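# Pull out and quarter-turn the yellow rod nearest the right arm

## Task

Find the yellow rod closest to right_arm, draw it outward until it stops, then rotate it by a quarter turn so the figures on it end up lying flat, and leave it that way without the robot holding it.

## Robot and tools

ROBOT. Two arms, left_arm and right_arm, each with six revolute joints and a parallel two-finger gripper. A camera is carried on each wrist: cam_left_wrist and cam_right_wrist, both fisheye at 672x504. Calibration data exists for both, but each scene may differ slightly from it.

FRAMES. The scene frame has its origin at table height, halfway between the nominal arm bases. +z is up, +x points out over the table, and left_arm sits on the +y side. Calibrated bases: left_arm at (-0.028, +0.289, +0.027) m, right_arm at (-0.040, -0.349, +0.007) m, each with only a small yaw. Hand positions, hand orientations and wrist-camera poses in results are given in that arm's own base frame. Fixed cameras and the table use the scene frame. The gripper's fingers point along its +z axis and close along its y axis. end_effector_position is the point between the pads, roughly 1 cm behind the tips. Reported poses can be off by a few cm, more when the arm is stretched far out.

ROW LAYOUT. Every command row is one flat list of 14 numbers covering both arms: 7 for left_arm, then 7 for right_arm. Each arm's 7 numbers come in this order: wrist pitch, shoulder, wrist yaw, wrist roll, elbow, waist, then gripper opening. Joint entries are scaled offsets in [-1, 1]. They count from the arm's Joint targets as they stood when the action or move began, not from the row before. 1.0 equals 2.224 rad for waist, shoulder and elbow, and 8.485 rad for the three wrist joints. The opening is an absolute value: +1 fully open, -1 closed. To keep a gripper unchanged, resend its current command, because 0 means half-open, not "no change". To keep an arm still, send 0 for its six joints.

JOINT RANGES (rad). waist -2.618..3.054, shoulder 0..3.142, elbow 0..3.142, wrist pitch -1.571..1.571, wrist yaw -1.571..1.571, wrist roll -2.094..2.094. Each real end may differ by up to 0.059 rad. If a request goes more than 0.059 rad past an end, the action is rejected for both arms. Targets also stay within a lead of the measured angles: 0.339 rad for the big joints and 2.2 rad for the wrist joints. Targets that would jump the gripper more than 200 mm are scaled back.

TOOLS.
- execute_actions(actions, cameras): actions is a list of actions. Each action is a list of up to 15 rows, one row per 1/30 s control step, and a short action repeats its last row to fill 15 steps. Images come back only if actions is empty or cameras names them. ["all"] gives every camera; an unknown name voids the call.
- move(target, speed, blend, opening_speed, grip_force, blocking, cameras): drives all joints in step along a path toward one row, or through a list of up to 15 rows, within 10 s in total. Every row's offsets count from the same starting Joint targets. speed is the rad/s of the joint with the longest way to go: 0.01 to 12.57, default 0.5. blend, in rad, rounds the corners at intermediate rows; 0 stops at each. opening_speed is how fast the opening changes, in units per second of the -1..+1 scale, at least 0.2. grip_force is the pad force limit in N, 10 to 50, per arm or one value; it persists, and low values close slowly. blocking=false returns after about 0.5 s while the motion continues. The move does not avoid obstacles or the other arm.
- wait(seconds 0..10): let time pass holding the last commands; a running move continues.
- stop(): brakes a running move.
- zoom_image(camera, region [x0,y0,x1,y1] in pixels, at most 504x504): closer view of the newest image from that wrist camera.
- read_manual(section="licences"): licence texts only.
- finished_scene(scene): ends the current scene, numbered 1 to 3. This cannot be undone.

RESULTS. Joint positions and Joint velocities come one block per arm in the joint order above, plus the pad gap in metres (0.094 m when fully open). Joint targets are the base that your next offsets count from. grip_measured is the finger opening on the command scale; it reads slightly wide when empty and narrower than the part under a squeeze. Joint torques use the same order and include gravity; positive means toward a larger angle. move adds a "move:" line, one of done, off_target, moving, held or fault, plus limits=held when steps were withheld. "joint sent to its limit" means a joint was clipped at its end. "joint command not followed" means the clearance check altered targets. MOTOR HOT warns of heat; OVER-TEMPERATURE FAULT folds that arm away for the rest of the scene. Step readings list joint angles at some steps, but only for execute_actions.

SUGGESTED ORDER. First look with the cameras and pick out the yellow rod nearest right_arm. Open that gripper and approach the rod's handle, then close it firmly. Pull outward along the rod's axis until it stops, then rotate it 90 degrees about its axis, mainly with wrist roll, until the figures are horizontal. Release, back away, check with the cameras, then call finished_scene.

AVOID. Fast moves into contact and targets set far beyond a contact point, since both raise impact force. Pushing hard against the rod's end stop or the table. Letting the two arms or grippers touch or press on each other. Releasing the rod while it is still moving. Pulling on the camera cables. Holding an outstretched pose or pushing toward an unreachable pose for long, which overheats motors. When an arm stalls against something, command its targets back past its measured positions to relieve the push.

Each tool is called as name(argument=value, ...), one argument or row to a line, values as JSON.

## Session

I'll start by looking at the current state and camera images.

execute_actions(
  actions=[],
)

Scene clock: 0.00 s.
left_arm: end_effector_position=(+0.4028, +0.0079, +0.1249) grip_measured=+1.000 end_effector_quat_wxyz=(+0.625, -0.028, +0.778, +0.057) | right_arm: end_effector_position=(+0.4019, -0.0301, +0.1142) grip_measured=+1.000 end_effector_quat_wxyz=(+0.608, +0.063, +0.791, -0.024)
Joint names: [wrist pitch, shoulder, wrist yaw, wrist roll, elbow, waist]
Joint positions: left_arm=[0.966 1.539 -0.191 0.014 0.356 -0.068 0.094] | right_arm=[0.914 1.54 0.073 0.059 0.363 -0.045 0.094]
Joint velocities: within noise
Joint torques (N m): no reading
Heat: left arm: 48 °C; right arm: 41 °C.
Joint targets: left_arm=[0.959 1.536 -0.192 0.014 0.359 -0.068] | right_arm=[0.904 1.537 0.071 0.060 0.366 -0.045]
Tool commands: left_gripper/opening=+1.0 right_gripper/opening=+1.0

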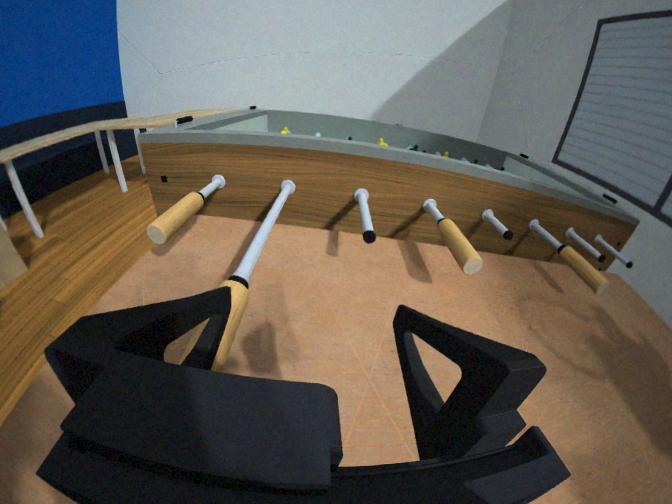

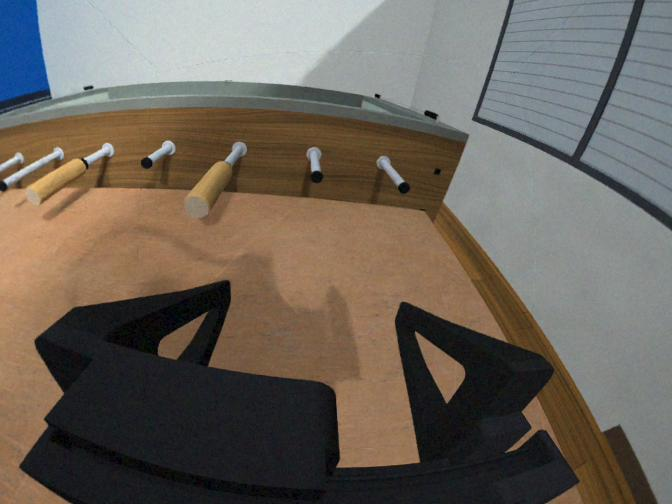

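zoom_image(
  camera="cam_left_wrist",
  region=[120, 90, 400, 300],
)

zoom_image(
  camera="cam_left_wrist",
  region=[380, 100, 660, 310],
)

zoom_image(
  camera="cam_right_wrist",
  region=[0, 60, 280, 270],
)

zoom_image(
  camera="cam_right_wrist",
  region=[220, 60, 500, 270],
)

Scaled by 1.800 from the camera's 672x504 image, which has a finer 960x720 frame.

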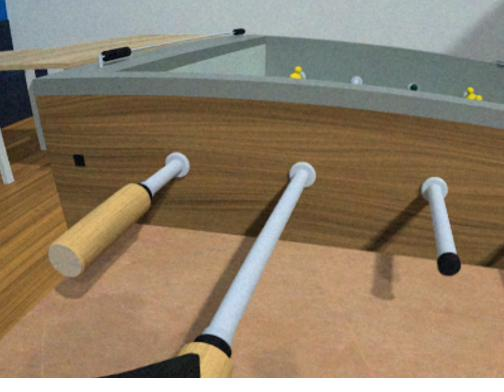

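Scaled by 1.800 from the camera's 672x504 image, which has a finer 960x720 frame.

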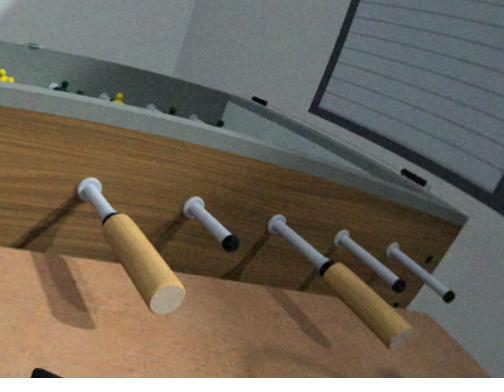

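Scaled by 1.800 from the camera's 672x504 image, which has a finer 960x720 frame.

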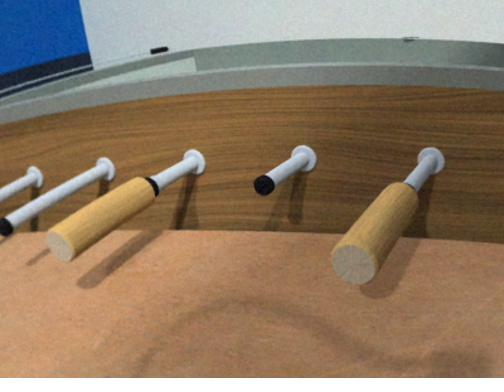

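Scaled by 1.800 from the camera's 672x504 image, which has a finer 960x720 frame.

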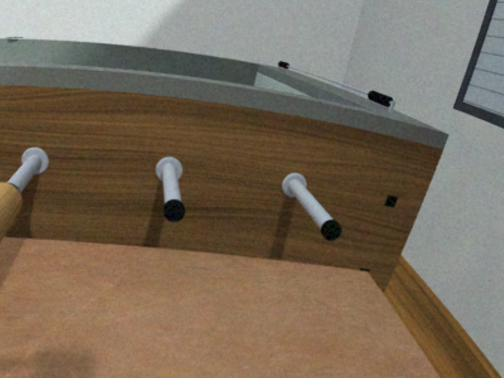

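move(
  target=[0, 0, 0, 0, 0, 0, 1.0, -0.1395, -0.0616, -0.00837, -0.00707, 0.42, 0.0877, 1.0],
  speed=0.8,
  cameras=["cam_right_wrist"],
)

Scene clock: 132.83 s.
left_arm: end_effector_position=(+0.4028, +0.0079, +0.1249) grip_measured=+1.000 end_effector_quat_wxyz=(+0.625, -0.028, +0.778, +0.057) | right_arm: end_effector_position=(+0.4547, +0.0649, +0.3093) grip_measured=+1.000 end_effector_quat_wxyz=(+0.552, -0.054, +0.831, +0.037)
Joint names: [wrist pitch, shoulder, wrist yaw, wrist roll, elbow, waist]
Joint positions: left_arm=[0.966 1.539 -0.191 0.014 0.356 -0.068 0.094] | right_arm=[-0.267 1.409 0.012 0.007 1.278 0.144 0.094]
Joint torques (N m): left_arm=[1.85 -6.38 -0.03 0.01 5.3 -0.03] | right_arm=[1.58 -5.97 -0.09 -0.07 9.24 0.57]
Heat: left arm: 47 °C; right arm: 44 °C.
Joint targets: left_arm=[0.959 1.536 -0.192 0.014 0.359 -0.068] | right_arm=[-0.280 1.400 0.000 0.000 1.300 0.150]
move: done
camera_calibration:
cam_right_wrist: T_world_to_cam=[[0.151725, -0.97159, 0.181635, -0.071509], [-0.694171, -0.235559, -0.680175, 0.573177], [0.703637, -0.0228862, -0.710191, 0.0208926], [0, 0, 0, 1]] pos_world=[0.394032, 0.0660179, 0.417687]
Images, in order (width x height): cam_right_wrist 672x504.

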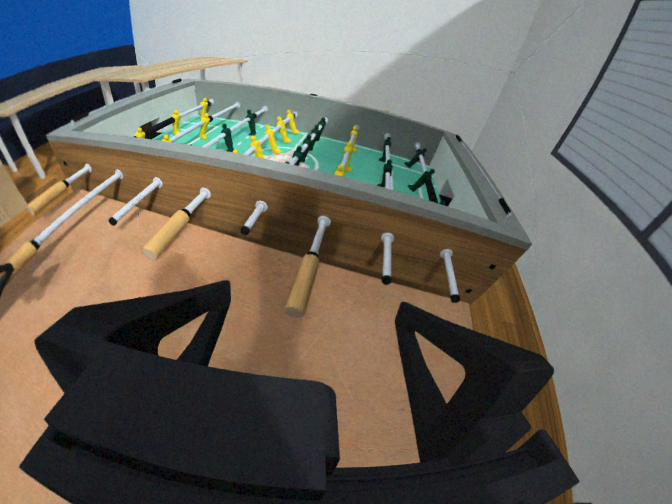

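zoom_image(
  camera="cam_right_wrist",
  region=[100, 60, 540, 320],
)

zoom_image(
  camera="cam_right_wrist",
  region=[260, 90, 460, 240],
)

Scaled by 1.145 from the camera's 672x504 image, which has a finer 960x720 frame.

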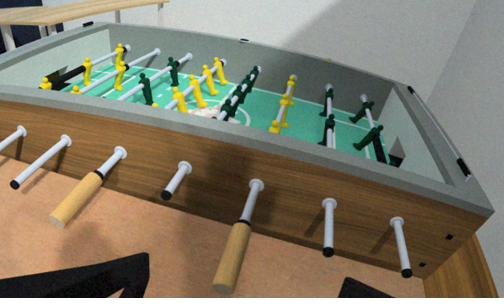

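Scaled by 2.520 from the camera's 672x504 image, which has a finer 960x720 frame.

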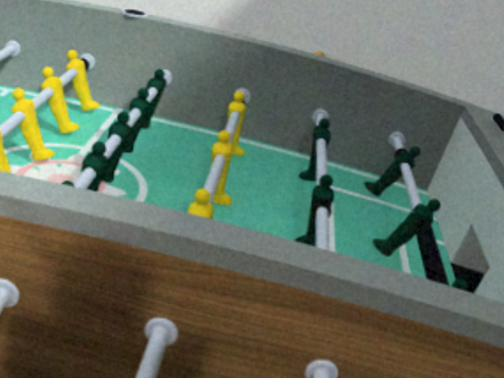

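zoom_image(
  camera="cam_right_wrist",
  region=[250, 200, 370, 330],
)

Scaled by 3.877 from the camera's 672x504 image, which has a finer 960x720 frame.

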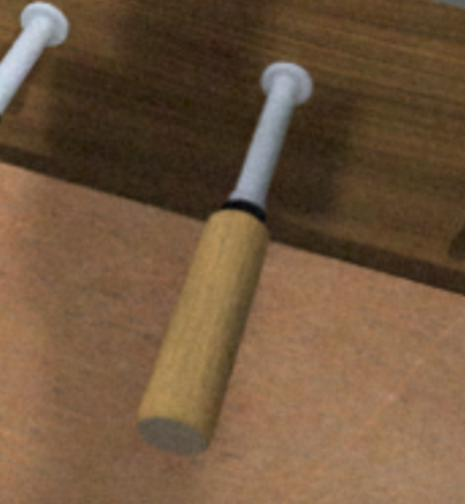

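move(
  target=[0, 0, 0, 0, 0, 0, 1.0, 0.1376, 0.2648, 0.00634, 0.05804, -0.2307, 0.0288, 0.5],
  speed=0.6,
  cameras=["cam_left_wrist", "cam_right_wrist"],
)

Scene clock: 424.30 s.
left_arm: end_effector_position=(+0.4028, +0.0079, +0.1249) grip_measured=+1.000 end_effector_quat_wxyz=(+0.625, -0.028, +0.778, +0.057) | right_arm: end_effector_position=(+0.5039, +0.0975, +0.0847) grip_measured=+0.502 end_effector_quat_wxyz=(+0.566, +0.127, +0.794, +0.184)
Joint names: [wrist pitch, shoulder, wrist yaw, wrist roll, elbow, waist]
Joint positions: left_arm=[0.966 1.539 -0.191 0.014 0.356 -0.068 0.094] | right_arm=[0.879 1.976 0.049 0.488 0.8 0.206 0.071]
Joint torques (N m): left_arm=[1.84 -6.35 -0.04 0.01 5.3 0.02] | right_arm=[1.81 -7.08 0.11 0.09 4.33 0.72]
Heat: left arm: 45 °C; right arm: 45 °C.
Joint targets: left_arm=[0.959 1.536 -0.192 0.014 0.359 -0.068] | right_arm=[0.888 1.989 0.054 0.492 0.787 0.214]
move: done
camera_calibration:
cam_right_wrist: T_world_to_cam=[[0.0180083, -0.964884, -0.26206, 0.0977905], [-0.67258, 0.182245, -0.717232, 0.413737], [0.739805, 0.189172, -0.64568, -0.216794], [0, 0, 0, 1]] pos_world=[0.436896, 0.0599663, 0.182393]

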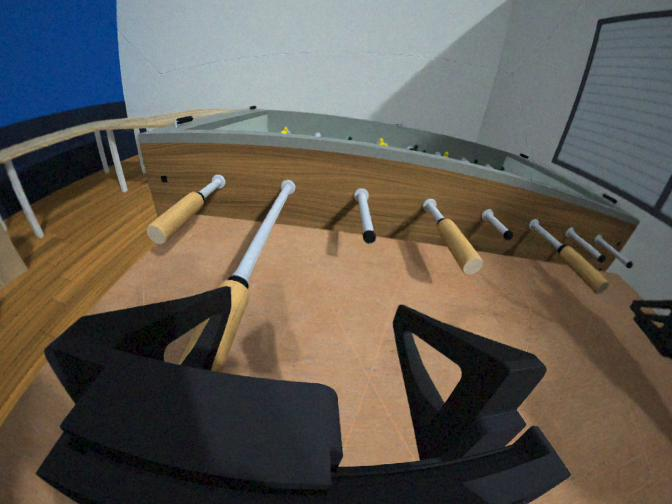

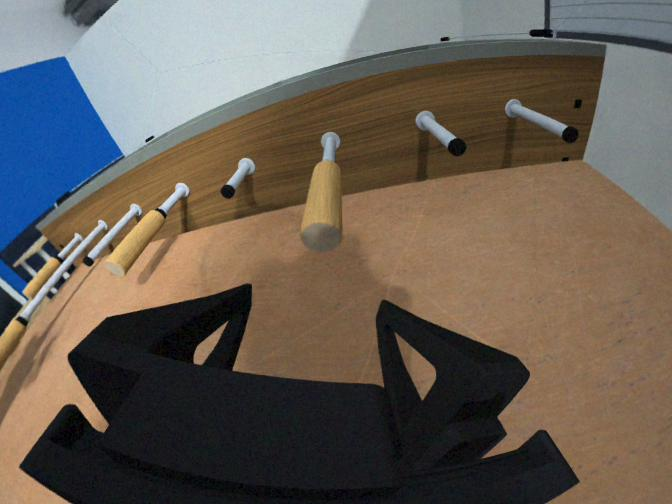

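zoom_image(
  camera="cam_right_wrist",
  region=[230, 110, 430, 330],
)

Scaled by 2.291 from the camera's 672x504 image, which has a finer 960x720 frame.

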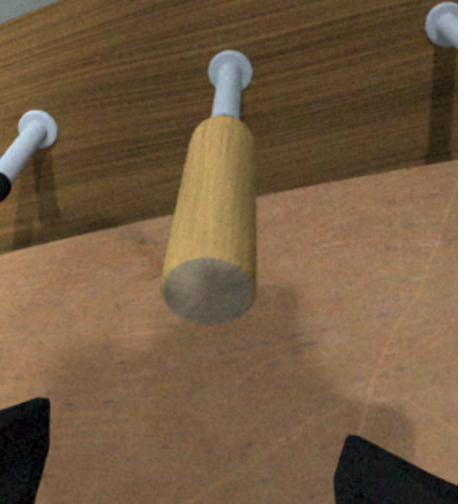

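move(
  target=[0, 0, 0, 0, 0, 0, 1.0, -0.01615, 0.0724, -0.00283, -0.0007, 0.1311, -0.0117, 0.5],
  speed=0.3,
  cameras=["cam_right_wrist"],
)

Scene clock: 468.20 s.
left_arm: end_effector_position=(+0.4028, +0.0079, +0.1249) grip_measured=+1.000 end_effector_quat_wxyz=(+0.625, -0.028, +0.778, +0.057) | right_arm: end_effector_position=(+0.5576, +0.1059, +0.0787) grip_measured=+0.502 end_effector_quat_wxyz=(+0.559, +0.128, +0.799, +0.183)
Joint names: [wrist pitch, shoulder, wrist yaw, wrist roll, elbow, waist]
Joint positions: left_arm=[0.966 1.539 -0.191 0.014 0.356 -0.068 0.094] | right_arm=[0.76 2.128 0.04 0.488 1.054 0.199 0.071]
Joint torques (N m): left_arm=[1.82 -6.35 -0.05 0.01 5.34 -0.09] | right_arm=[1.6 -7.94 -0.07 -0.01 7.6 -0.9]
Heat: left arm: 44 °C; right arm: 48 °C.
Joint targets: left_arm=[0.959 1.536 -0.192 0.014 0.359 -0.068] | right_arm=[0.751 2.150 0.030 0.486 1.079 0.188]
move: done
camera_calibration:
cam_right_wrist: T_world_to_cam=[[0.0143648, -0.965054, -0.261656, 0.105449], [-0.684535, 0.181253, -0.706087, 0.449881], [0.728838, 0.189256, -0.65801, -0.254927], [0, 0, 0, 1]] pos_world=[0.492246, 0.068468, 0.177502]
Images, in order (width x height): cam_right_wrist 672x504.

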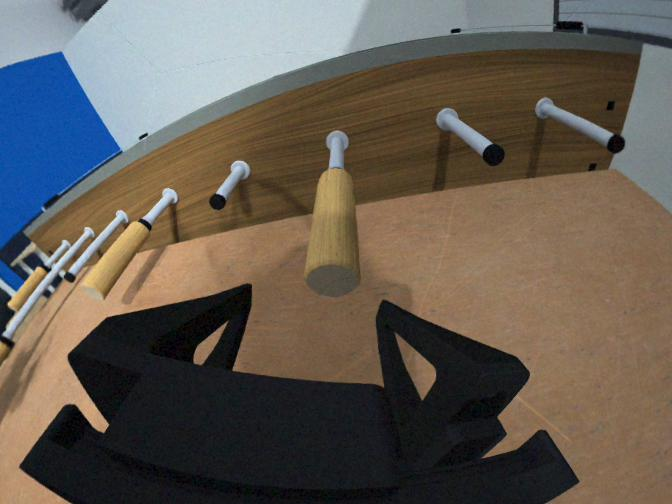

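move(
  target=[0, 0, 0, 0, 0, 0, 1.0, -0.0152, 0.0697, -0.00448, -0.00165, 0.1290, -0.0180, 0.5],
  speed=0.25,
  cameras=["cam_right_wrist"],
)

Scene clock: 493.37 s.
left_arm: end_effector_position=(+0.4028, +0.0079, +0.1249) grip_measured=+1.000 end_effector_quat_wxyz=(+0.625, -0.028, +0.778, +0.057) | right_arm: end_effector_position=(+0.6156, +0.0973, +0.0793) grip_measured=+0.502 end_effector_quat_wxyz=(+0.559, +0.133, +0.797, +0.185)
Joint names: [wrist pitch, shoulder, wrist yaw, wrist roll, elbow, waist]
Joint positions: left_arm=[0.966 1.539 -0.191 0.014 0.356 -0.068 0.094] | right_arm=[0.63 2.28 0.001 0.486 1.338 0.156 0.071]
Joint torques (N m): left_arm=[1.83 -6.37 -0.04 0.02 5.35 -0.1] | right_arm=[1.67 -9.25 -0.05 -0.15 8.35 -0.64]
Heat: left arm: 44 °C; right arm: 45 °C.
Joint targets: left_arm=[0.959 1.536 -0.192 0.014 0.359 -0.068] | right_arm=[0.622 2.305 -0.008 0.472 1.366 0.148]
move: done
camera_calibration:
cam_right_wrist: T_world_to_cam=[[0.00862778, -0.962326, -0.271763, 0.100459], [-0.683417, 0.192721, -0.704131, 0.489569], [0.729977, 0.191802, -0.656007, -0.296218], [0, 0, 0, 1]] pos_world=[0.549945, 0.0591398, 0.177701]
Images, in order (width x height): cam_right_wrist 672x504.

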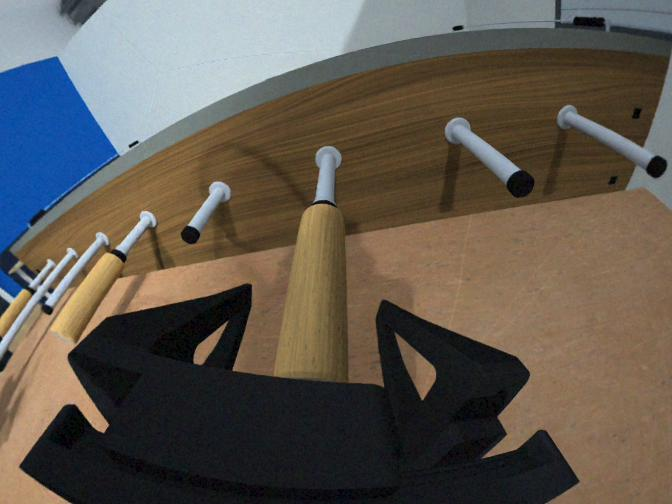

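move(
  target=[0, 0, 0, 0, 0, 0, 1.0, 0, 0, 0, 0, 0, 0, -0.6],
  grip_force=[50, 30],
  opening_speed=0.6,
  cameras=["cam_right_wrist"],
)

Scene clock: 508.63 s.
left_arm: end_effector_position=(+0.4028, +0.0079, +0.1249) grip_measured=+1.000 end_effector_quat_wxyz=(+0.625, -0.028, +0.778, +0.057) | right_arm: end_effector_position=(+0.6155, +0.0974, +0.0791) grip_measured=-0.286 end_effector_quat_wxyz=(+0.559, +0.133, +0.797, +0.185)
Joint names: [wrist pitch, shoulder, wrist yaw, wrist roll, elbow, waist]
Joint positions: left_arm=[0.966 1.539 -0.191 0.014 0.356 -0.068 0.094] | right_arm=[0.629 2.28 0.001 0.486 1.338 0.156 0.034]
Joint torques (N m): left_arm=[1.83 -6.39 -0.05 0.01 5.35 -0.08] | right_arm=[1.66 -9.24 -0.07 -0.14 8.34 -0.62]
Heat: left arm: 44 °C; right arm: 46 °C.
Joint targets: left_arm=[0.959 1.536 -0.192 0.014 0.359 -0.068] | right_arm=[0.622 2.305 -0.008 0.472 1.366 0.148]
grip_force (N): 50, 30
move: done
camera_calibration:
cam_right_wrist: T_world_to_cam=[[0.00936026, -0.962485, -0.271174, 0.100031], [-0.684062, 0.191638, -0.703799, 0.489909], [0.729363, 0.192088, -0.656606, -0.29595], [0, 0, 0, 1]] pos_world=[0.550047, 0.0592412, 0.177601]
Images, in order (width x height): cam_right_wrist 672x504.

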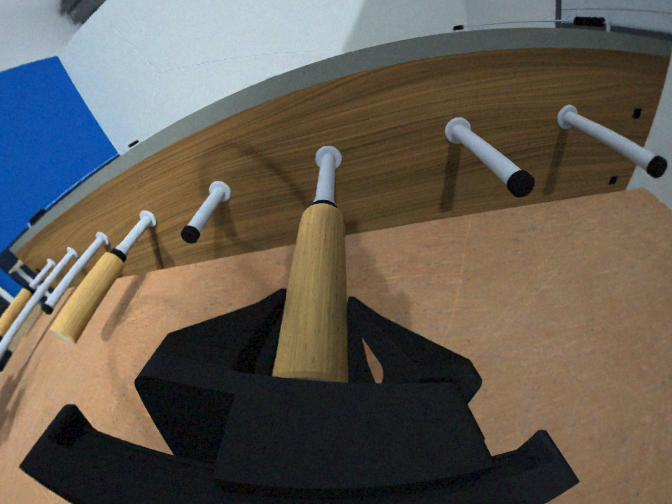

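move(
  target=[
    [0, 0, 0, 0, 0, 0, 1.0, 0.01246, -0.06084, 0.00339, 0.00118, -0.1025, 0.01385, -0.6],
    [0, 0, 0, 0, 0, 0, 1.0, 0.02263, -0.1077, 0.0054, 0.00189, -0.1883, 0.0219, -0.6],
    [0, 0, 0, 0, 0, 0, 1.0, 0.03161, -0.1532, 0.00786, 0.00283, -0.2682, 0.0318, -0.6],
  ],
  speed=0.25,
  blend=0.05,
  cameras=["cam_right_wrist", "cam_left_wrist"],
)

Scene clock: 555.40 s.
left_arm: end_effector_position=(+0.4028, +0.0079, +0.1249) grip_measured=+1.000 end_effector_quat_wxyz=(+0.625, -0.028, +0.778, +0.057) | right_arm: end_effector_position=(+0.4999, +0.0984, +0.0750) grip_measured=-0.287 end_effector_quat_wxyz=(+0.557, +0.132, +0.799, +0.184)
Joint names: [wrist pitch, shoulder, wrist yaw, wrist roll, elbow, waist]
Joint positions: left_arm=[0.966 1.539 -0.191 0.014 0.356 -0.068 0.094] | right_arm=[0.882 1.988 0.052 0.501 0.788 0.211 0.034]
Joint torques (N m): left_arm=[1.84 -6.34 -0.05 0.01 5.37 -0.06] | right_arm=[1.81 -9.95 0.11 -0.04 3.79 0.73]
Heat: left arm: 44 °C; right arm: 46 °C.
Joint targets: left_arm=[0.959 1.536 -0.192 0.014 0.359 -0.068] | right_arm=[0.890 1.965 0.058 0.497 0.769 0.219]
grip_force (N): 50, 30
move: done
camera_calibration:
cam_right_wrist: T_world_to_cam=[[0.00945586, -0.963127, -0.268882, 0.100865], [-0.688143, 0.188827, -0.700574, 0.409804], [0.725514, 0.191653, -0.660983, -0.212282], [0, 0, 0, 1]] pos_world=[0.435063, 0.0604476, 0.173904]

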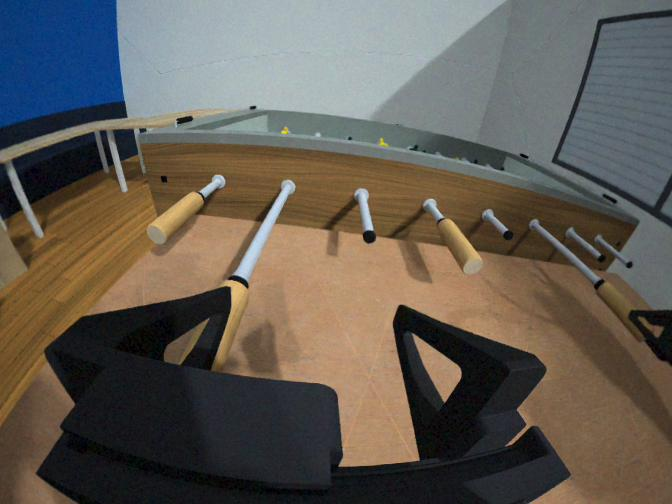

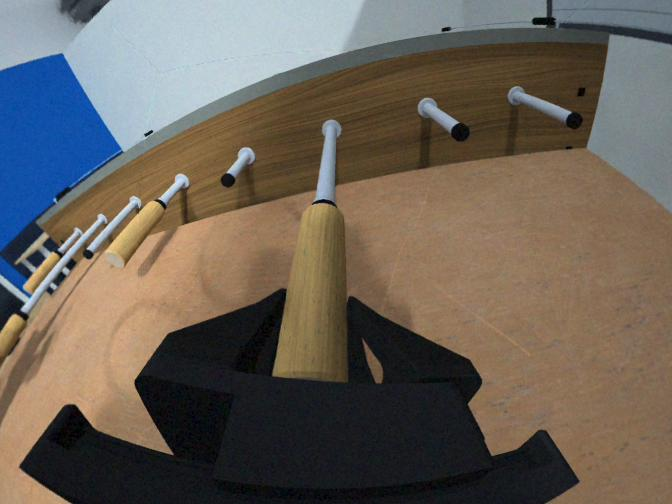

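move(
  target=[0, 0, 0, 0, 0, 0, 1.0, 0.0049, -0.0295, 0.0021, 0.0005, -0.0472, 0.0076, -0.6],
  speed=0.12,
)

Scene clock: 579.27 s.
left_arm: end_effector_position=(+0.4028, +0.0079, +0.1249) grip_measured=+1.000 end_effector_quat_wxyz=(+0.625, -0.028, +0.778, +0.057) | right_arm: end_effector_position=(+0.4838, +0.1000, +0.0767) grip_measured=-0.287 end_effector_quat_wxyz=(+0.560, +0.131, +0.797, +0.185)
Joint names: [wrist pitch, shoulder, wrist yaw, wrist roll, elbow, waist]
Joint positions: left_arm=[0.966 1.539 -0.191 0.014 0.356 -0.068 0.094] | right_arm=[0.92 1.948 0.066 0.503 0.718 0.226 0.033]
Joint torques (N m): left_arm=[1.85 -6.35 -0.05 0.01 5.35 -0.02] | right_arm=[1.84 -11.66 0.16 -0.02 1.17 0.92]
Heat: left arm: 44 °C; right arm: 48 °C.
Joint targets: left_arm=[0.959 1.536 -0.192 0.014 0.359 -0.068] | right_arm=[0.932 1.899 0.076 0.501 0.664 0.236]
grip_force (N): 50, 30
move: off_target (right_arm); right_arm: the elbow is farthest, 0.054 rad from its target

move(
  target=[0, 0, 0, 0, 0, 0, 1.0, 0.0016, -0.0094, 0.0007, 0.0002, -0.0151, 0.0024, -0.6],
  speed=0.1,
  cameras=["cam_right_wrist", "cam_left_wrist"],
)

Scene clock: 585.20 s.
left_arm: end_effector_position=(+0.4028, +0.0079, +0.1249) grip_measured=+1.000 end_effector_quat_wxyz=(+0.625, -0.028, +0.778, +0.057) | right_arm: end_effector_position=(+0.4816, +0.0988, +0.0759) grip_measured=-0.287 end_effector_quat_wxyz=(+0.561, +0.132, +0.796, +0.184)
Joint names: [wrist pitch, shoulder, wrist yaw, wrist roll, elbow, waist]
Joint positions: left_arm=[0.966 1.539 -0.191 0.014 0.356 -0.068 0.094] | right_arm=[0.933 1.947 0.069 0.503 0.706 0.226 0.033]
Joint torques (N m): left_arm=[1.84 -6.41 -0.04 0.01 5.34 -0.09] | right_arm=[1.85 -13.26 0.19 0 -0.44 1.4]
Heat: left arm: 44 °C; right arm: 48 °C.
Joint targets: left_arm=[0.959 1.536 -0.192 0.014 0.359 -0.068] | right_arm=[0.945 1.878 0.082 0.502 0.631 0.241]
grip_force (N): 50, 30
move: off_target (right_arm); right_arm: the elbow is farthest, 0.075 rad from its target
camera_calibration:
cam_right_wrist: T_world_to_cam=[[0.0102322, -0.963261, -0.268372, 0.101209], [-0.680125, 0.19004, -0.708036, 0.394369], [0.733025, 0.189771, -0.653193, -0.202376], [0, 0, 0, 1]] pos_world=[0.415531, 0.0609501, 0.174199]

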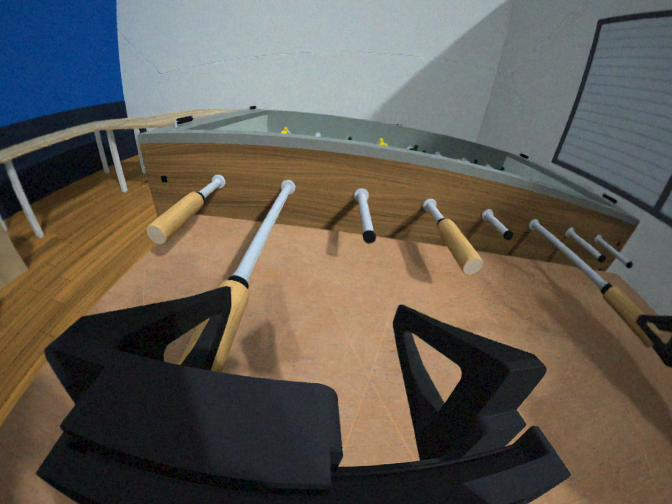

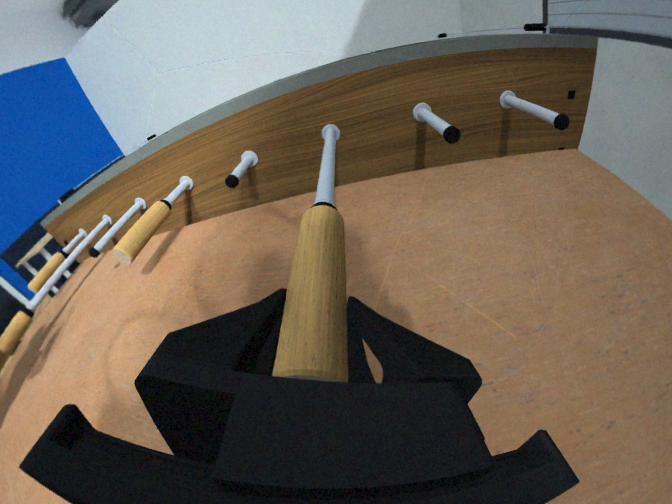

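move(
  target=[
    [0, 0, 0, 0, 0, 0, 1.0, -0.01273, 0.02293, 0.01567, -0.03217, 0.04676, 0.01933, -0.6],
    [0, 0, 0, 0, 0, 0, 1.0, -0.01638, 0.02833, 0.03335, -0.06282, 0.06025, 0.04317, -0.6],
    [0, 0, 0, 0, 0, 0, 1.0, -0.01344, 0.04586, 0.05056, -0.09476, 0.07149, 0.0652, -0.6],
    [0, 0, 0, 0, 0, 0, 1.0, -0.00236, 0.07419, 0.06588, -0.1294, 0.07959, 0.08363, -0.6],
    [0, 0, 0, 0, 0, 0, 1.0, 0.01261, 0.1052, 0.07625, -0.16146, 0.08408, 0.09487, -0.6],
    [0, 0, 0, 0, 0, 0, 1.0, 0.02204, 0.1232, 0.08038, -0.17867, 0.08633, 0.09937, -0.6],
  ],
  speed=0.5,
  blend=0.06,
  cameras=["cam_right_wrist", "cam_left_wrist"],
)

Scene clock: 653.47 s.
left_arm: end_effector_position=(+0.4028, +0.0079, +0.1249) grip_measured=+1.000 end_effector_quat_wxyz=(+0.625, -0.028, +0.778, +0.057) | right_arm: end_effector_position=(+0.4835, +0.1024, +0.0752) grip_measured=-0.287 end_effector_quat_wxyz=(+0.499, -0.296, +0.698, -0.420)
Joint names: [wrist pitch, shoulder, wrist yaw, wrist roll, elbow, waist]
Joint positions: left_arm=[0.966 1.539 -0.191 0.014 0.356 -0.068 0.094] | right_arm=[1.126 2.146 0.743 -0.961 0.816 0.456 0.033]
Joint torques (N m): left_arm=[1.84 -6.34 -0.03 0.01 5.34 -0.09] | right_arm=[1.68 -8.1 0.37 -0.54 4.86 0.55]
Heat: left arm: 43 °C; right arm: 47 °C.
Joint targets: left_arm=[0.959 1.536 -0.192 0.014 0.359 -0.068] | right_arm=[1.132 2.152 0.764 -1.013 0.823 0.462]
grip_force (N): 50, 30
move: off_target (right_arm); right_arm: the wrist roll is farthest, 0.053 rad from its target
camera_calibration:
cam_right_wrist: T_world_to_cam=[[0.00638881, -0.30142, 0.95347, -0.0532965], [-0.67291, -0.706604, -0.218869, 0.446044], [0.739697, -0.640201, -0.207343, -0.156708], [0, 0, 0, 1]] pos_world=[0.416404, 0.198787, 0.11595]

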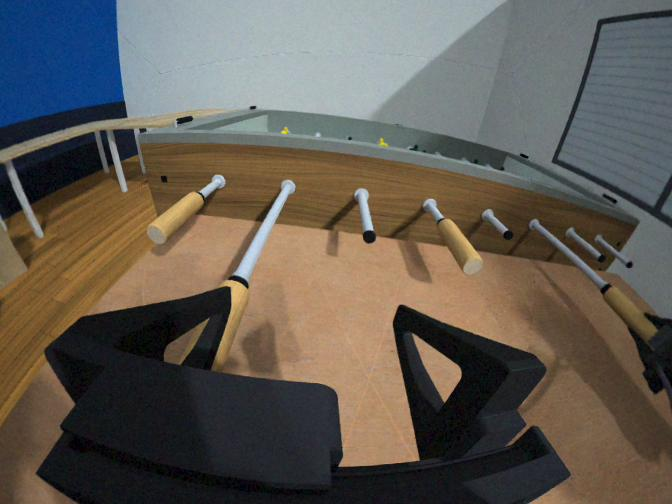

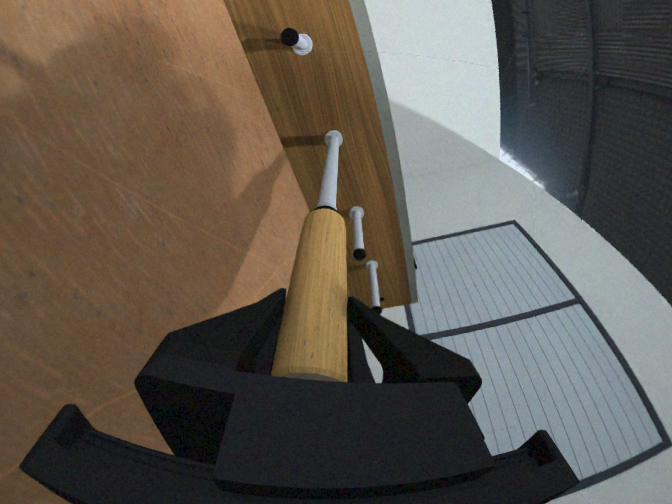

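move(
  target=[-0.146, -0.0612, 0.0403, -0.00165, 0.4231, -0.1043, 1.0, 0, 0, 0, 0, 0, 0, -0.6],
  speed=0.8,
  cameras=["cam_left_wrist"],
)

Scene clock: 669.10 s.
left_arm: end_effector_position=(+0.4322, -0.1568, +0.3069) grip_measured=+1.000 end_effector_quat_wxyz=(+0.536, +0.164, +0.817, -0.137) | right_arm: end_effector_position=(+0.4835, +0.1024, +0.0753) grip_measured=-0.287 end_effector_quat_wxyz=(+0.499, -0.296, +0.698, -0.420)
Joint names: [wrist pitch, shoulder, wrist yaw, wrist roll, elbow, waist]
Joint positions: left_arm=[-0.263 1.416 0.14 0.007 1.275 -0.295 0.094] | right_arm=[1.126 2.146 0.743 -0.962 0.816 0.456 0.033]
Joint torques (N m): left_arm=[1.71 -8.9 0.12 -0.06 9.36 -0.5] | right_arm=[1.65 -8.09 0.37 -0.56 4.88 0.57]
Heat: left arm: 43 °C; right arm: 47 °C.
Joint targets: left_arm=[-0.280 1.399 0.150 0.000 1.300 -0.300] | right_arm=[1.132 2.152 0.764 -1.013 0.823 0.462]
grip_force (N): 50, 30
move: off_target (right_arm); right_arm: the wrist roll is farthest, 0.051 rad from its target
camera_calibration:
cam_left_wrist: T_world_to_cam=[[-0.40479, -0.886317, 0.224914, -0.0437698], [-0.706323, 0.146857, -0.692489, 0.575549], [0.580734, -0.439175, -0.685473, 0.0135532], [0, 0, 0, 1]] pos_world=[0.380936, -0.117365, 0.417696]
Images, in order (width x height): cam_left_wrist 672x504.

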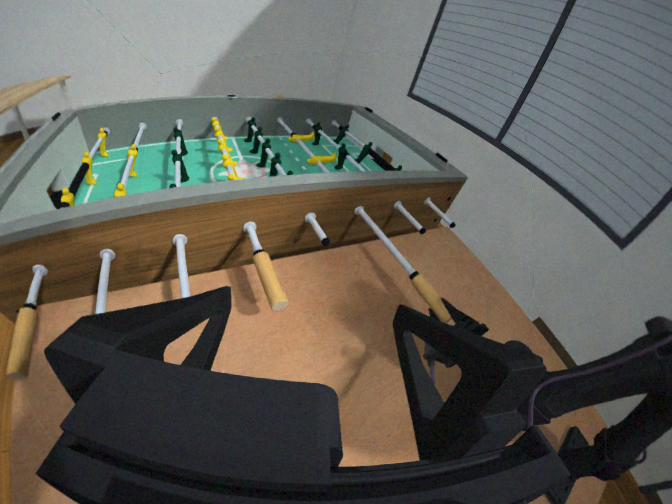

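zoom_image(
  camera="cam_left_wrist",
  region=[230, 90, 450, 240],
)

Scaled by 2.291 from the camera's 672x504 image, which has a finer 960x720 frame.

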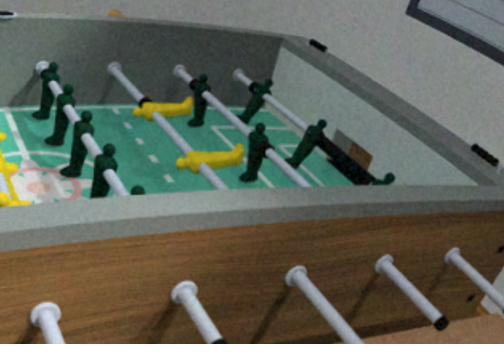

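zoom_image(
  camera="cam_left_wrist",
  region=[270, 105, 370, 195],
)

Scaled by 5.040 from the camera's 672x504 image, which has a finer 960x720 frame.

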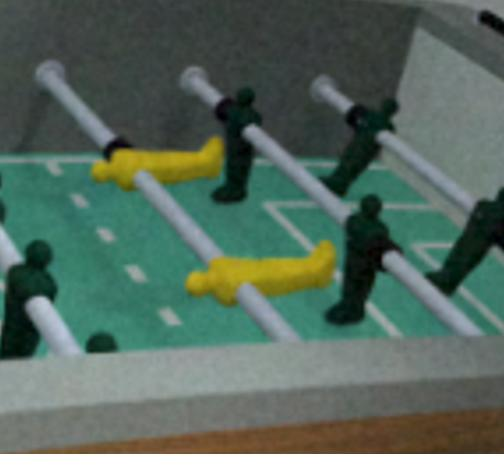

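move(
  target=[
    [0, 0, 0, 0, 0, 0, 1.0, 0, 0, -0.0022, 0.0055, 0, 0, -0.6],
    [0, 0, 0, 0, 0, 0, 1.0, 0, 0, -0.0022, 0.0055, 0, 0, 0.4],
  ],
  speed=0.1,
  opening_speed=0.8,
  cameras=["cam_left_wrist", "cam_right_wrist"],
)

Scene clock: 707.43 s.
left_arm: end_effector_position=(+0.4322, -0.1568, +0.3068) grip_measured=+1.000 end_effector_quat_wxyz=(+0.536, +0.164, +0.817, -0.137) | right_arm: end_effector_position=(+0.4833, +0.1026, +0.0744) grip_measured=+0.398 end_effector_quat_wxyz=(+0.496, -0.301, +0.697, -0.422)
Joint names: [wrist pitch, shoulder, wrist yaw, wrist roll, elbow, waist]
Joint positions: left_arm=[-0.263 1.416 0.14 0.007 1.275 -0.295 0.094] | right_arm=[1.122 2.146 0.743 -0.971 0.816 0.457 0.066]
Joint torques (N m): left_arm=[1.7 -8.87 0.13 -0.07 9.37 -0.53] | right_arm=[1.69 -8.08 0.18 0.06 4.88 0.53]
Heat: left arm: 44 °C; right arm: 48 °C.
Joint targets: left_arm=[-0.280 1.399 0.150 0.000 1.300 -0.300] | right_arm=[1.132 2.152 0.746 -0.967 0.823 0.462]
grip_force (N): 50, 30
move: done
camera_calibration:
cam_left_wrist: T_world_to_cam=[[-0.404675, -0.886365, 0.224932, -0.043827], [-0.706575, 0.146928, -0.692216, 0.575542], [0.580508, -0.439054, -0.685742, 0.013766], [0, 0, 0, 1]] pos_world=[0.380937, -0.117366, 0.417697]
cam_right_wrist: T_world_to_cam=[[0.0131178, -0.290876, 0.956671, -0.0570804], [-0.672661, -0.710467, -0.206794, 0.445227], [0.739835, -0.640802, -0.20498, -0.156878], [0, 0, 0, 1]] pos_world=[0.416299, 0.199188, 0.11452]

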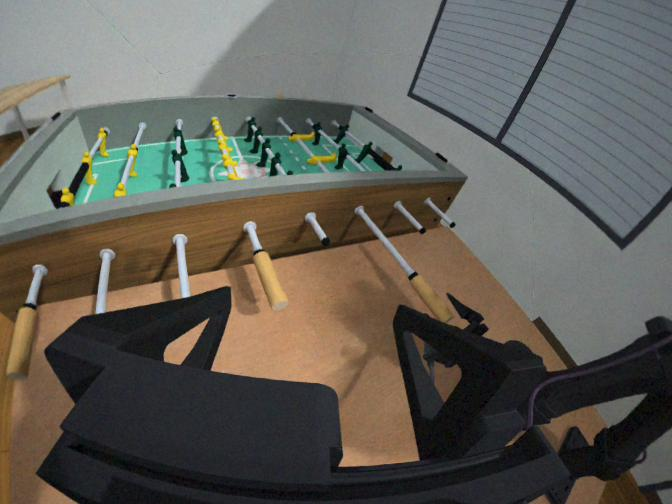

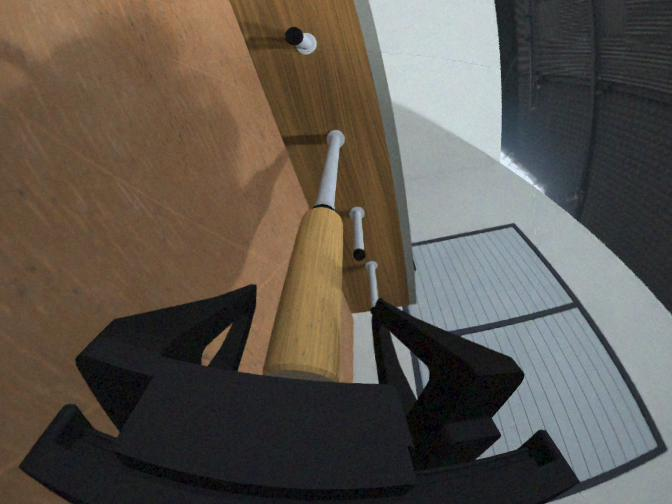

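move(
  target=[
    [0, 0, 0, 0, 0, 0, 1.0, 0.0047, -0.0490, 0.0071, 0.0035, -0.0823, 0.0243, 0.4],
    [0, 0, 0, 0, 0, 0, 1.0, 0.0111, -0.0818, 0.0153, 0.0065, -0.1475, 0.0562, 0.4],
  ],
  speed=0.3,
  blend=0.05,
  cameras=["cam_left_wrist", "cam_right_wrist"],
)

Scene clock: 724.47 s.
left_arm: end_effector_position=(+0.4322, -0.1568, +0.3068) grip_measured=+1.000 end_effector_quat_wxyz=(+0.536, +0.164, +0.817, -0.137) | right_arm: end_effector_position=(+0.3997, +0.0986, +0.0709) grip_measured=+0.398 end_effector_quat_wxyz=(+0.481, -0.311, +0.700, -0.427)
Joint names: [wrist pitch, shoulder, wrist yaw, wrist roll, elbow, waist]
Joint positions: left_arm=[-0.263 1.416 0.14 0.007 1.275 -0.295 0.094] | right_arm=[1.21 1.989 0.871 -0.934 0.507 0.581 0.066]
Joint torques (N m): left_arm=[1.7 -8.91 0.12 -0.05 9.35 -0.5] | right_arm=[1.66 -8.1 0.22 0.25 2.59 0.61]
Heat: left arm: 44 °C; right arm: 47 °C.
Joint targets: left_arm=[-0.280 1.399 0.150 0.000 1.300 -0.300] | right_arm=[1.226 1.970 0.875 -0.912 0.494 0.587]
grip_force (N): 50, 30
move: done
camera_calibration:
cam_left_wrist: T_world_to_cam=[[-0.404675, -0.886365, 0.224932, -0.043827], [-0.706575, 0.146928, -0.692216, 0.575542], [0.580508, -0.439054, -0.685742, 0.013766], [0, 0, 0, 1]] pos_world=[0.380937, -0.117366, 0.417697]
cam_right_wrist: T_world_to_cam=[[0.0397347, -0.268721, 0.962398, -0.0669656], [-0.682685, -0.710607, -0.17023, 0.386848], [0.729631, -0.650251, -0.211688, -0.0927419], [0, 0, 0, 1]] pos_world=[0.334424, 0.196596, 0.110668]

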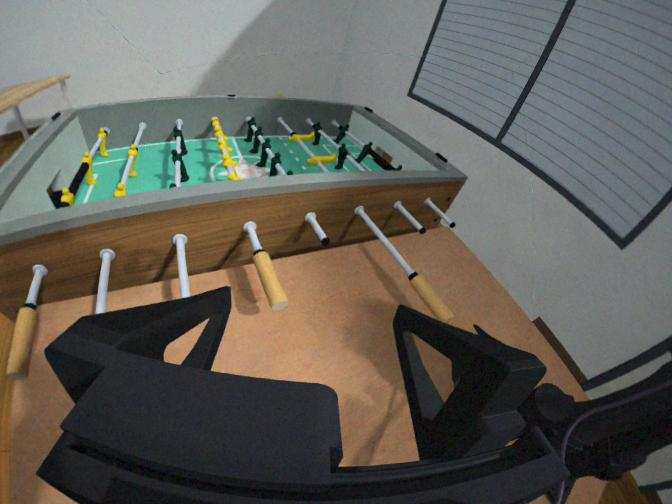

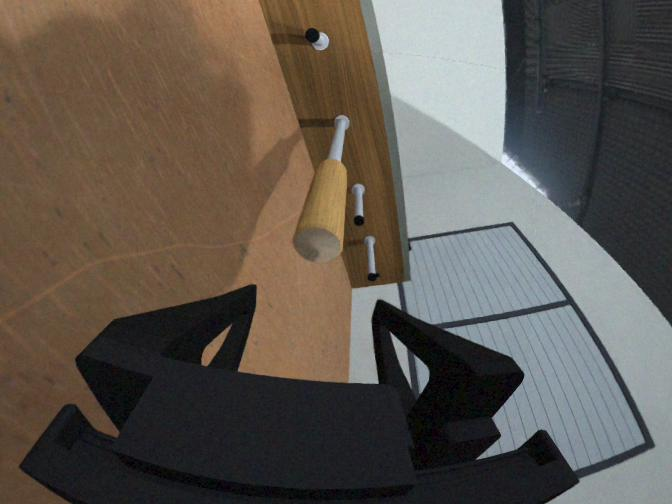

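move(
  target=[
    [0.0507, 0, -0.0177, 0.0236, -0.1799, 0.0809, 0.5, 0, -0.2113, -0.0324, 0.0368, 0, -0.0391, 0.5],
    [0.1018, 0.0029, -0.0363, 0.0494, -0.3566, 0.1588, 0.5, -0.1775, -0.2563, -0.1208, 0.1075, 0.3624, -0.1290, 0.5],
  ],
  speed=0.7,
  blend=0.1,
  cameras=["cam_left_wrist", "cam_right_wrist"],
)

Scene clock: 852.50 s.
left_arm: end_effector_position=(+0.4149, +0.0462, +0.1502) grip_measured=+0.501 end_effector_quat_wxyz=(+0.558, +0.106, +0.801, +0.190) | right_arm: end_effector_position=(+0.4291, +0.1630, +0.3053) grip_measured=+0.498 end_effector_quat_wxyz=(+0.533, -0.169, +0.818, +0.137)
Joint names: [wrist pitch, shoulder, wrist yaw, wrist roll, elbow, waist]
Joint positions: left_arm=[0.575 1.415 -0.145 0.413 0.526 0.046 0.071] | right_arm=[-0.267 1.414 -0.136 -0.01 1.273 0.308 0.07]
Joint torques (N m): left_arm=[1.97 -6.89 -0.16 0.08 4.72 0.65] | right_arm=[1.56 -6.45 -0.12 0.17 9.63 -0.64]
Heat: left arm: 44 °C; right arm: 46 °C.
Joint targets: left_arm=[0.584 1.406 -0.158 0.419 0.507 0.053] | right_arm=[-0.280 1.400 -0.149 0.001 1.301 0.300]
grip_force (N): 50, 30
move: done
camera_calibration:
cam_left_wrist: T_world_to_cam=[[0.035237, -0.966163, -0.255514, 0.0576536], [-0.672178, 0.166288, -0.721474, 0.414345], [0.739551, 0.197173, -0.643574, -0.0962174], [0, 0, 0, 1]] pos_world=[0.347639, 0.00577377, 0.251748]
cam_right_wrist: T_world_to_cam=[[0.441012, -0.886654, 0.139117, -0.0965444], [-0.60764, -0.409048, -0.680774, 0.567059], [0.660516, 0.215696, -0.719162, 0.0206734], [0, 0, 0, 1]] pos_world=[0.37349, 0.141894, 0.414338]

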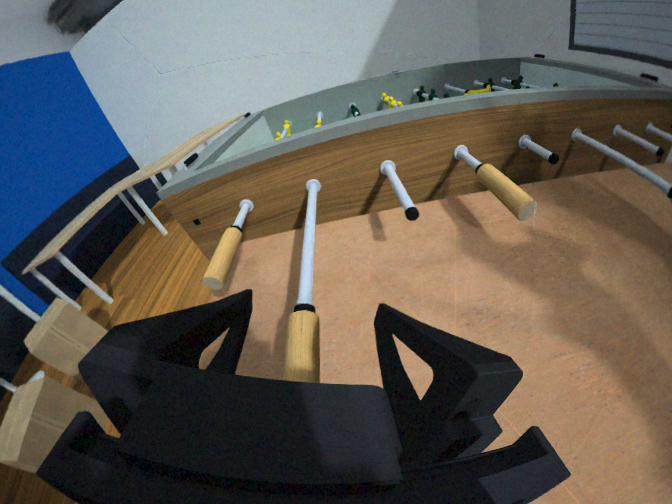

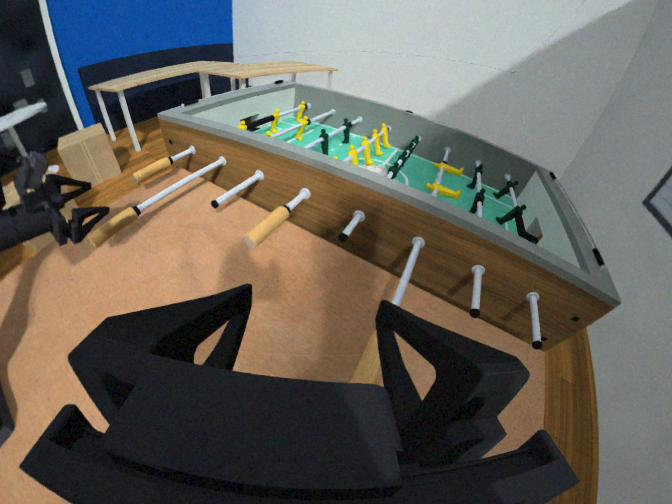

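zoom_image(
  camera="cam_right_wrist",
  region=[400, 130, 560, 250],
)

zoom_image(
  camera="cam_right_wrist",
  region=[200, 80, 400, 220],
)

Scaled by 3.150 from the camera's 672x504 image, which has a finer 960x720 frame.

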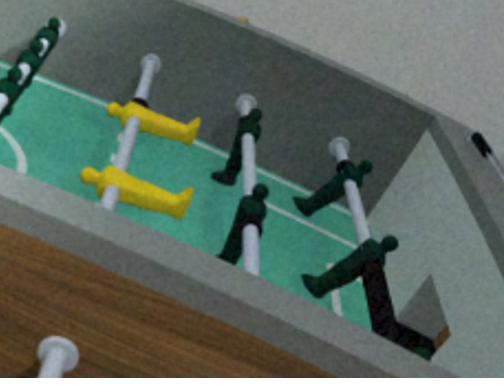

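Scaled by 2.520 from the camera's 672x504 image, which has a finer 960x720 frame.

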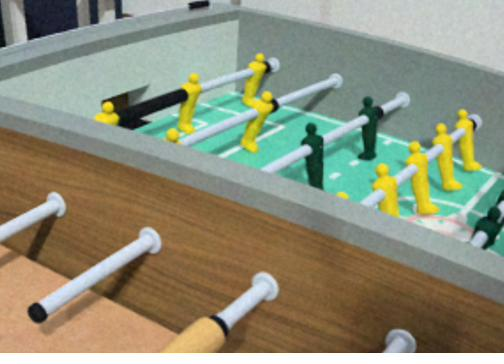

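move(
  target=[0.0409, 0.1268, 0.0108, 0.0037, -0.0337, 0.0442, 0.5, 0, 0, 0, 0, 0, 0, 0.5],
  speed=0.5,
  cameras=["cam_left_wrist"],
)

Scene clock: 890.87 s.
left_arm: end_effector_position=(+0.4183, +0.0760, +0.0962) grip_measured=+0.501 end_effector_quat_wxyz=(+0.557, +0.098, +0.800, +0.201) | right_arm: end_effector_position=(+0.4291, +0.1631, +0.3052) grip_measured=+0.498 end_effector_quat_wxyz=(+0.533, -0.169, +0.818, +0.137)
Joint names: [wrist pitch, shoulder, wrist yaw, wrist roll, elbow, waist]
Joint positions: left_arm=[0.923 1.673 -0.076 0.444 0.447 0.145 0.071] | right_arm=[-0.268 1.414 -0.136 -0.01 1.273 0.308 0.07]
Joint torques (N m): left_arm=[1.99 -5.93 0.08 0.08 3.73 0.57] | right_arm=[1.58 -6.45 -0.15 0.11 9.63 -0.62]
Heat: left arm: 44 °C; right arm: 46 °C.
Joint targets: left_arm=[0.931 1.688 -0.066 0.451 0.432 0.151] | right_arm=[-0.280 1.400 -0.150 0.000 1.301 0.300]
grip_force (N): 50, 30
move: done
camera_calibration:
cam_left_wrist: T_world_to_cam=[[0.0604203, -0.962653, -0.263912, 0.0625842], [-0.671754, 0.156347, -0.724088, 0.373438], [0.738307, 0.221033, -0.637219, -0.141238], [0, 0, 0, 1]] pos_world=[0.351354, 0.0330793, 0.196919]
Images, in order (width x height): cam_left_wrist 672x504.

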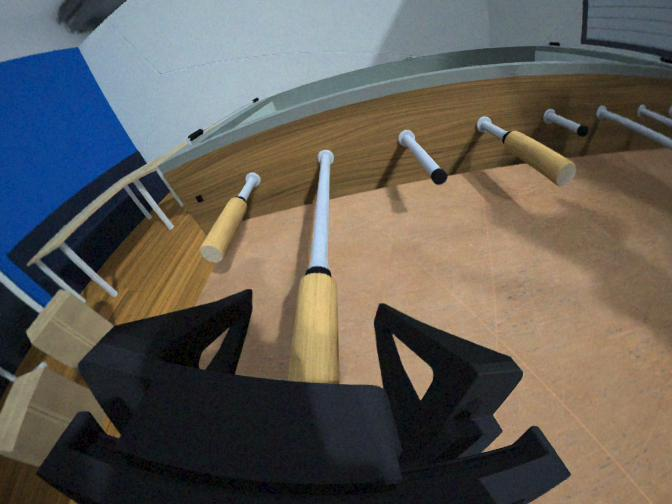

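move(
  target=[
    [0.0272, 0.0845, 0.0072, 0.0024, -0.0225, 0.0295, 0.5, 0, 0, 0, 0, 0, 0, 0.5],
    [0.0272, 0.0845, 0.0072, 0.0024, -0.0225, 0.0295, -0.6, 0, 0, 0, 0, 0, 0, 0.5],
  ],
  speed=0.4,
  grip_force=[30, 30],
  cameras=["cam_left_wrist"],
)

Scene clock: 901.00 s.
left_arm: end_effector_position=(+0.4096, +0.0907, +0.0585) grip_measured=-0.321 end_effector_quat_wxyz=(+0.555, +0.099, +0.801, +0.200) | right_arm: end_effector_position=(+0.4291, +0.1631, +0.3052) grip_measured=+0.498 end_effector_quat_wxyz=(+0.533, -0.169, +0.818, +0.137)
Joint names: [wrist pitch, shoulder, wrist yaw, wrist roll, elbow, waist]
Joint positions: left_arm=[1.155 1.858 -0.012 0.464 0.395 0.21 0.032] | right_arm=[-0.268 1.414 -0.136 -0.01 1.273 0.308 0.07]
Joint torques (N m): left_arm=[1.98 -6.23 0.06 0.08 2.69 0.61] | right_arm=[1.58 -6.43 -0.15 0.12 9.63 -0.62]
Heat: left arm: 44 °C; right arm: 46 °C.
Joint targets: left_arm=[1.162 1.876 -0.005 0.471 0.382 0.217] | right_arm=[-0.280 1.400 -0.150 0.000 1.301 0.300]
grip_force (N): 30, 30
move: done
camera_calibration:
cam_left_wrist: T_world_to_cam=[[0.0565559, -0.963111, -0.263095, 0.068837], [-0.675812, 0.15704, -0.72015, 0.339416], [0.734901, 0.218532, -0.642001, -0.16013], [0, 0, 0, 1]] pos_world=[0.343168, 0.0479893, 0.159738]
Images, in order (width x height): cam_left_wrist 672x504.

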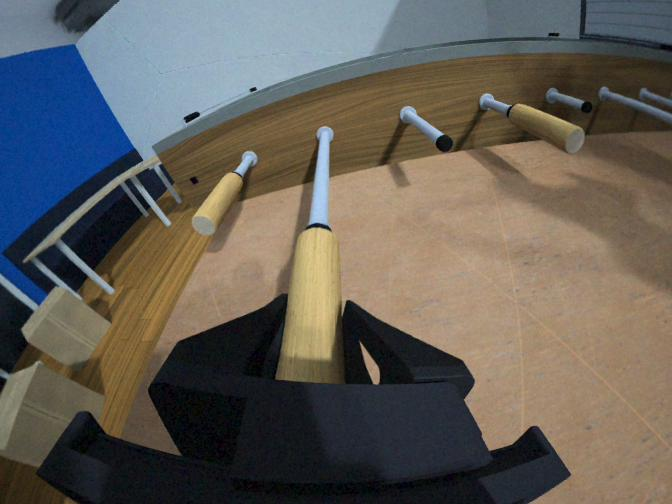

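move(
  target=[0.0055, -0.0373, 0.0018, 0.0005, -0.0468, 0.0066, -0.6, 0, 0, 0, 0, 0, 0, 0.5],
  speed=0.12,
)

Scene clock: 911.70 s.
left_arm: end_effector_position=(+0.3851, +0.0888, +0.0573) grip_measured=-0.322 end_effector_quat_wxyz=(+0.555, +0.098, +0.801, +0.200) | right_arm: end_effector_position=(+0.4291, +0.1631, +0.3052) grip_measured=+0.498 end_effector_quat_wxyz=(+0.533, -0.169, +0.818, +0.137)
Joint names: [wrist pitch, shoulder, wrist yaw, wrist roll, elbow, waist]
Joint positions: left_arm=[1.211 1.814 -0.001 0.468 0.295 0.224 0.032] | right_arm=[-0.268 1.414 -0.136 -0.01 1.273 0.308 0.07]
Joint torques (N m): left_arm=[1.88 -9.24 0.11 0.09 2.03 0.76] | right_arm=[1.58 -6.45 -0.15 0.11 9.65 -0.62]
Heat: left arm: 43 °C; right arm: 46 °C.
Joint targets: left_arm=[1.208 1.793 0.010 0.476 0.278 0.232] | right_arm=[-0.280 1.400 -0.150 0.000 1.301 0.300]
grip_force (N): 30, 30
move: done


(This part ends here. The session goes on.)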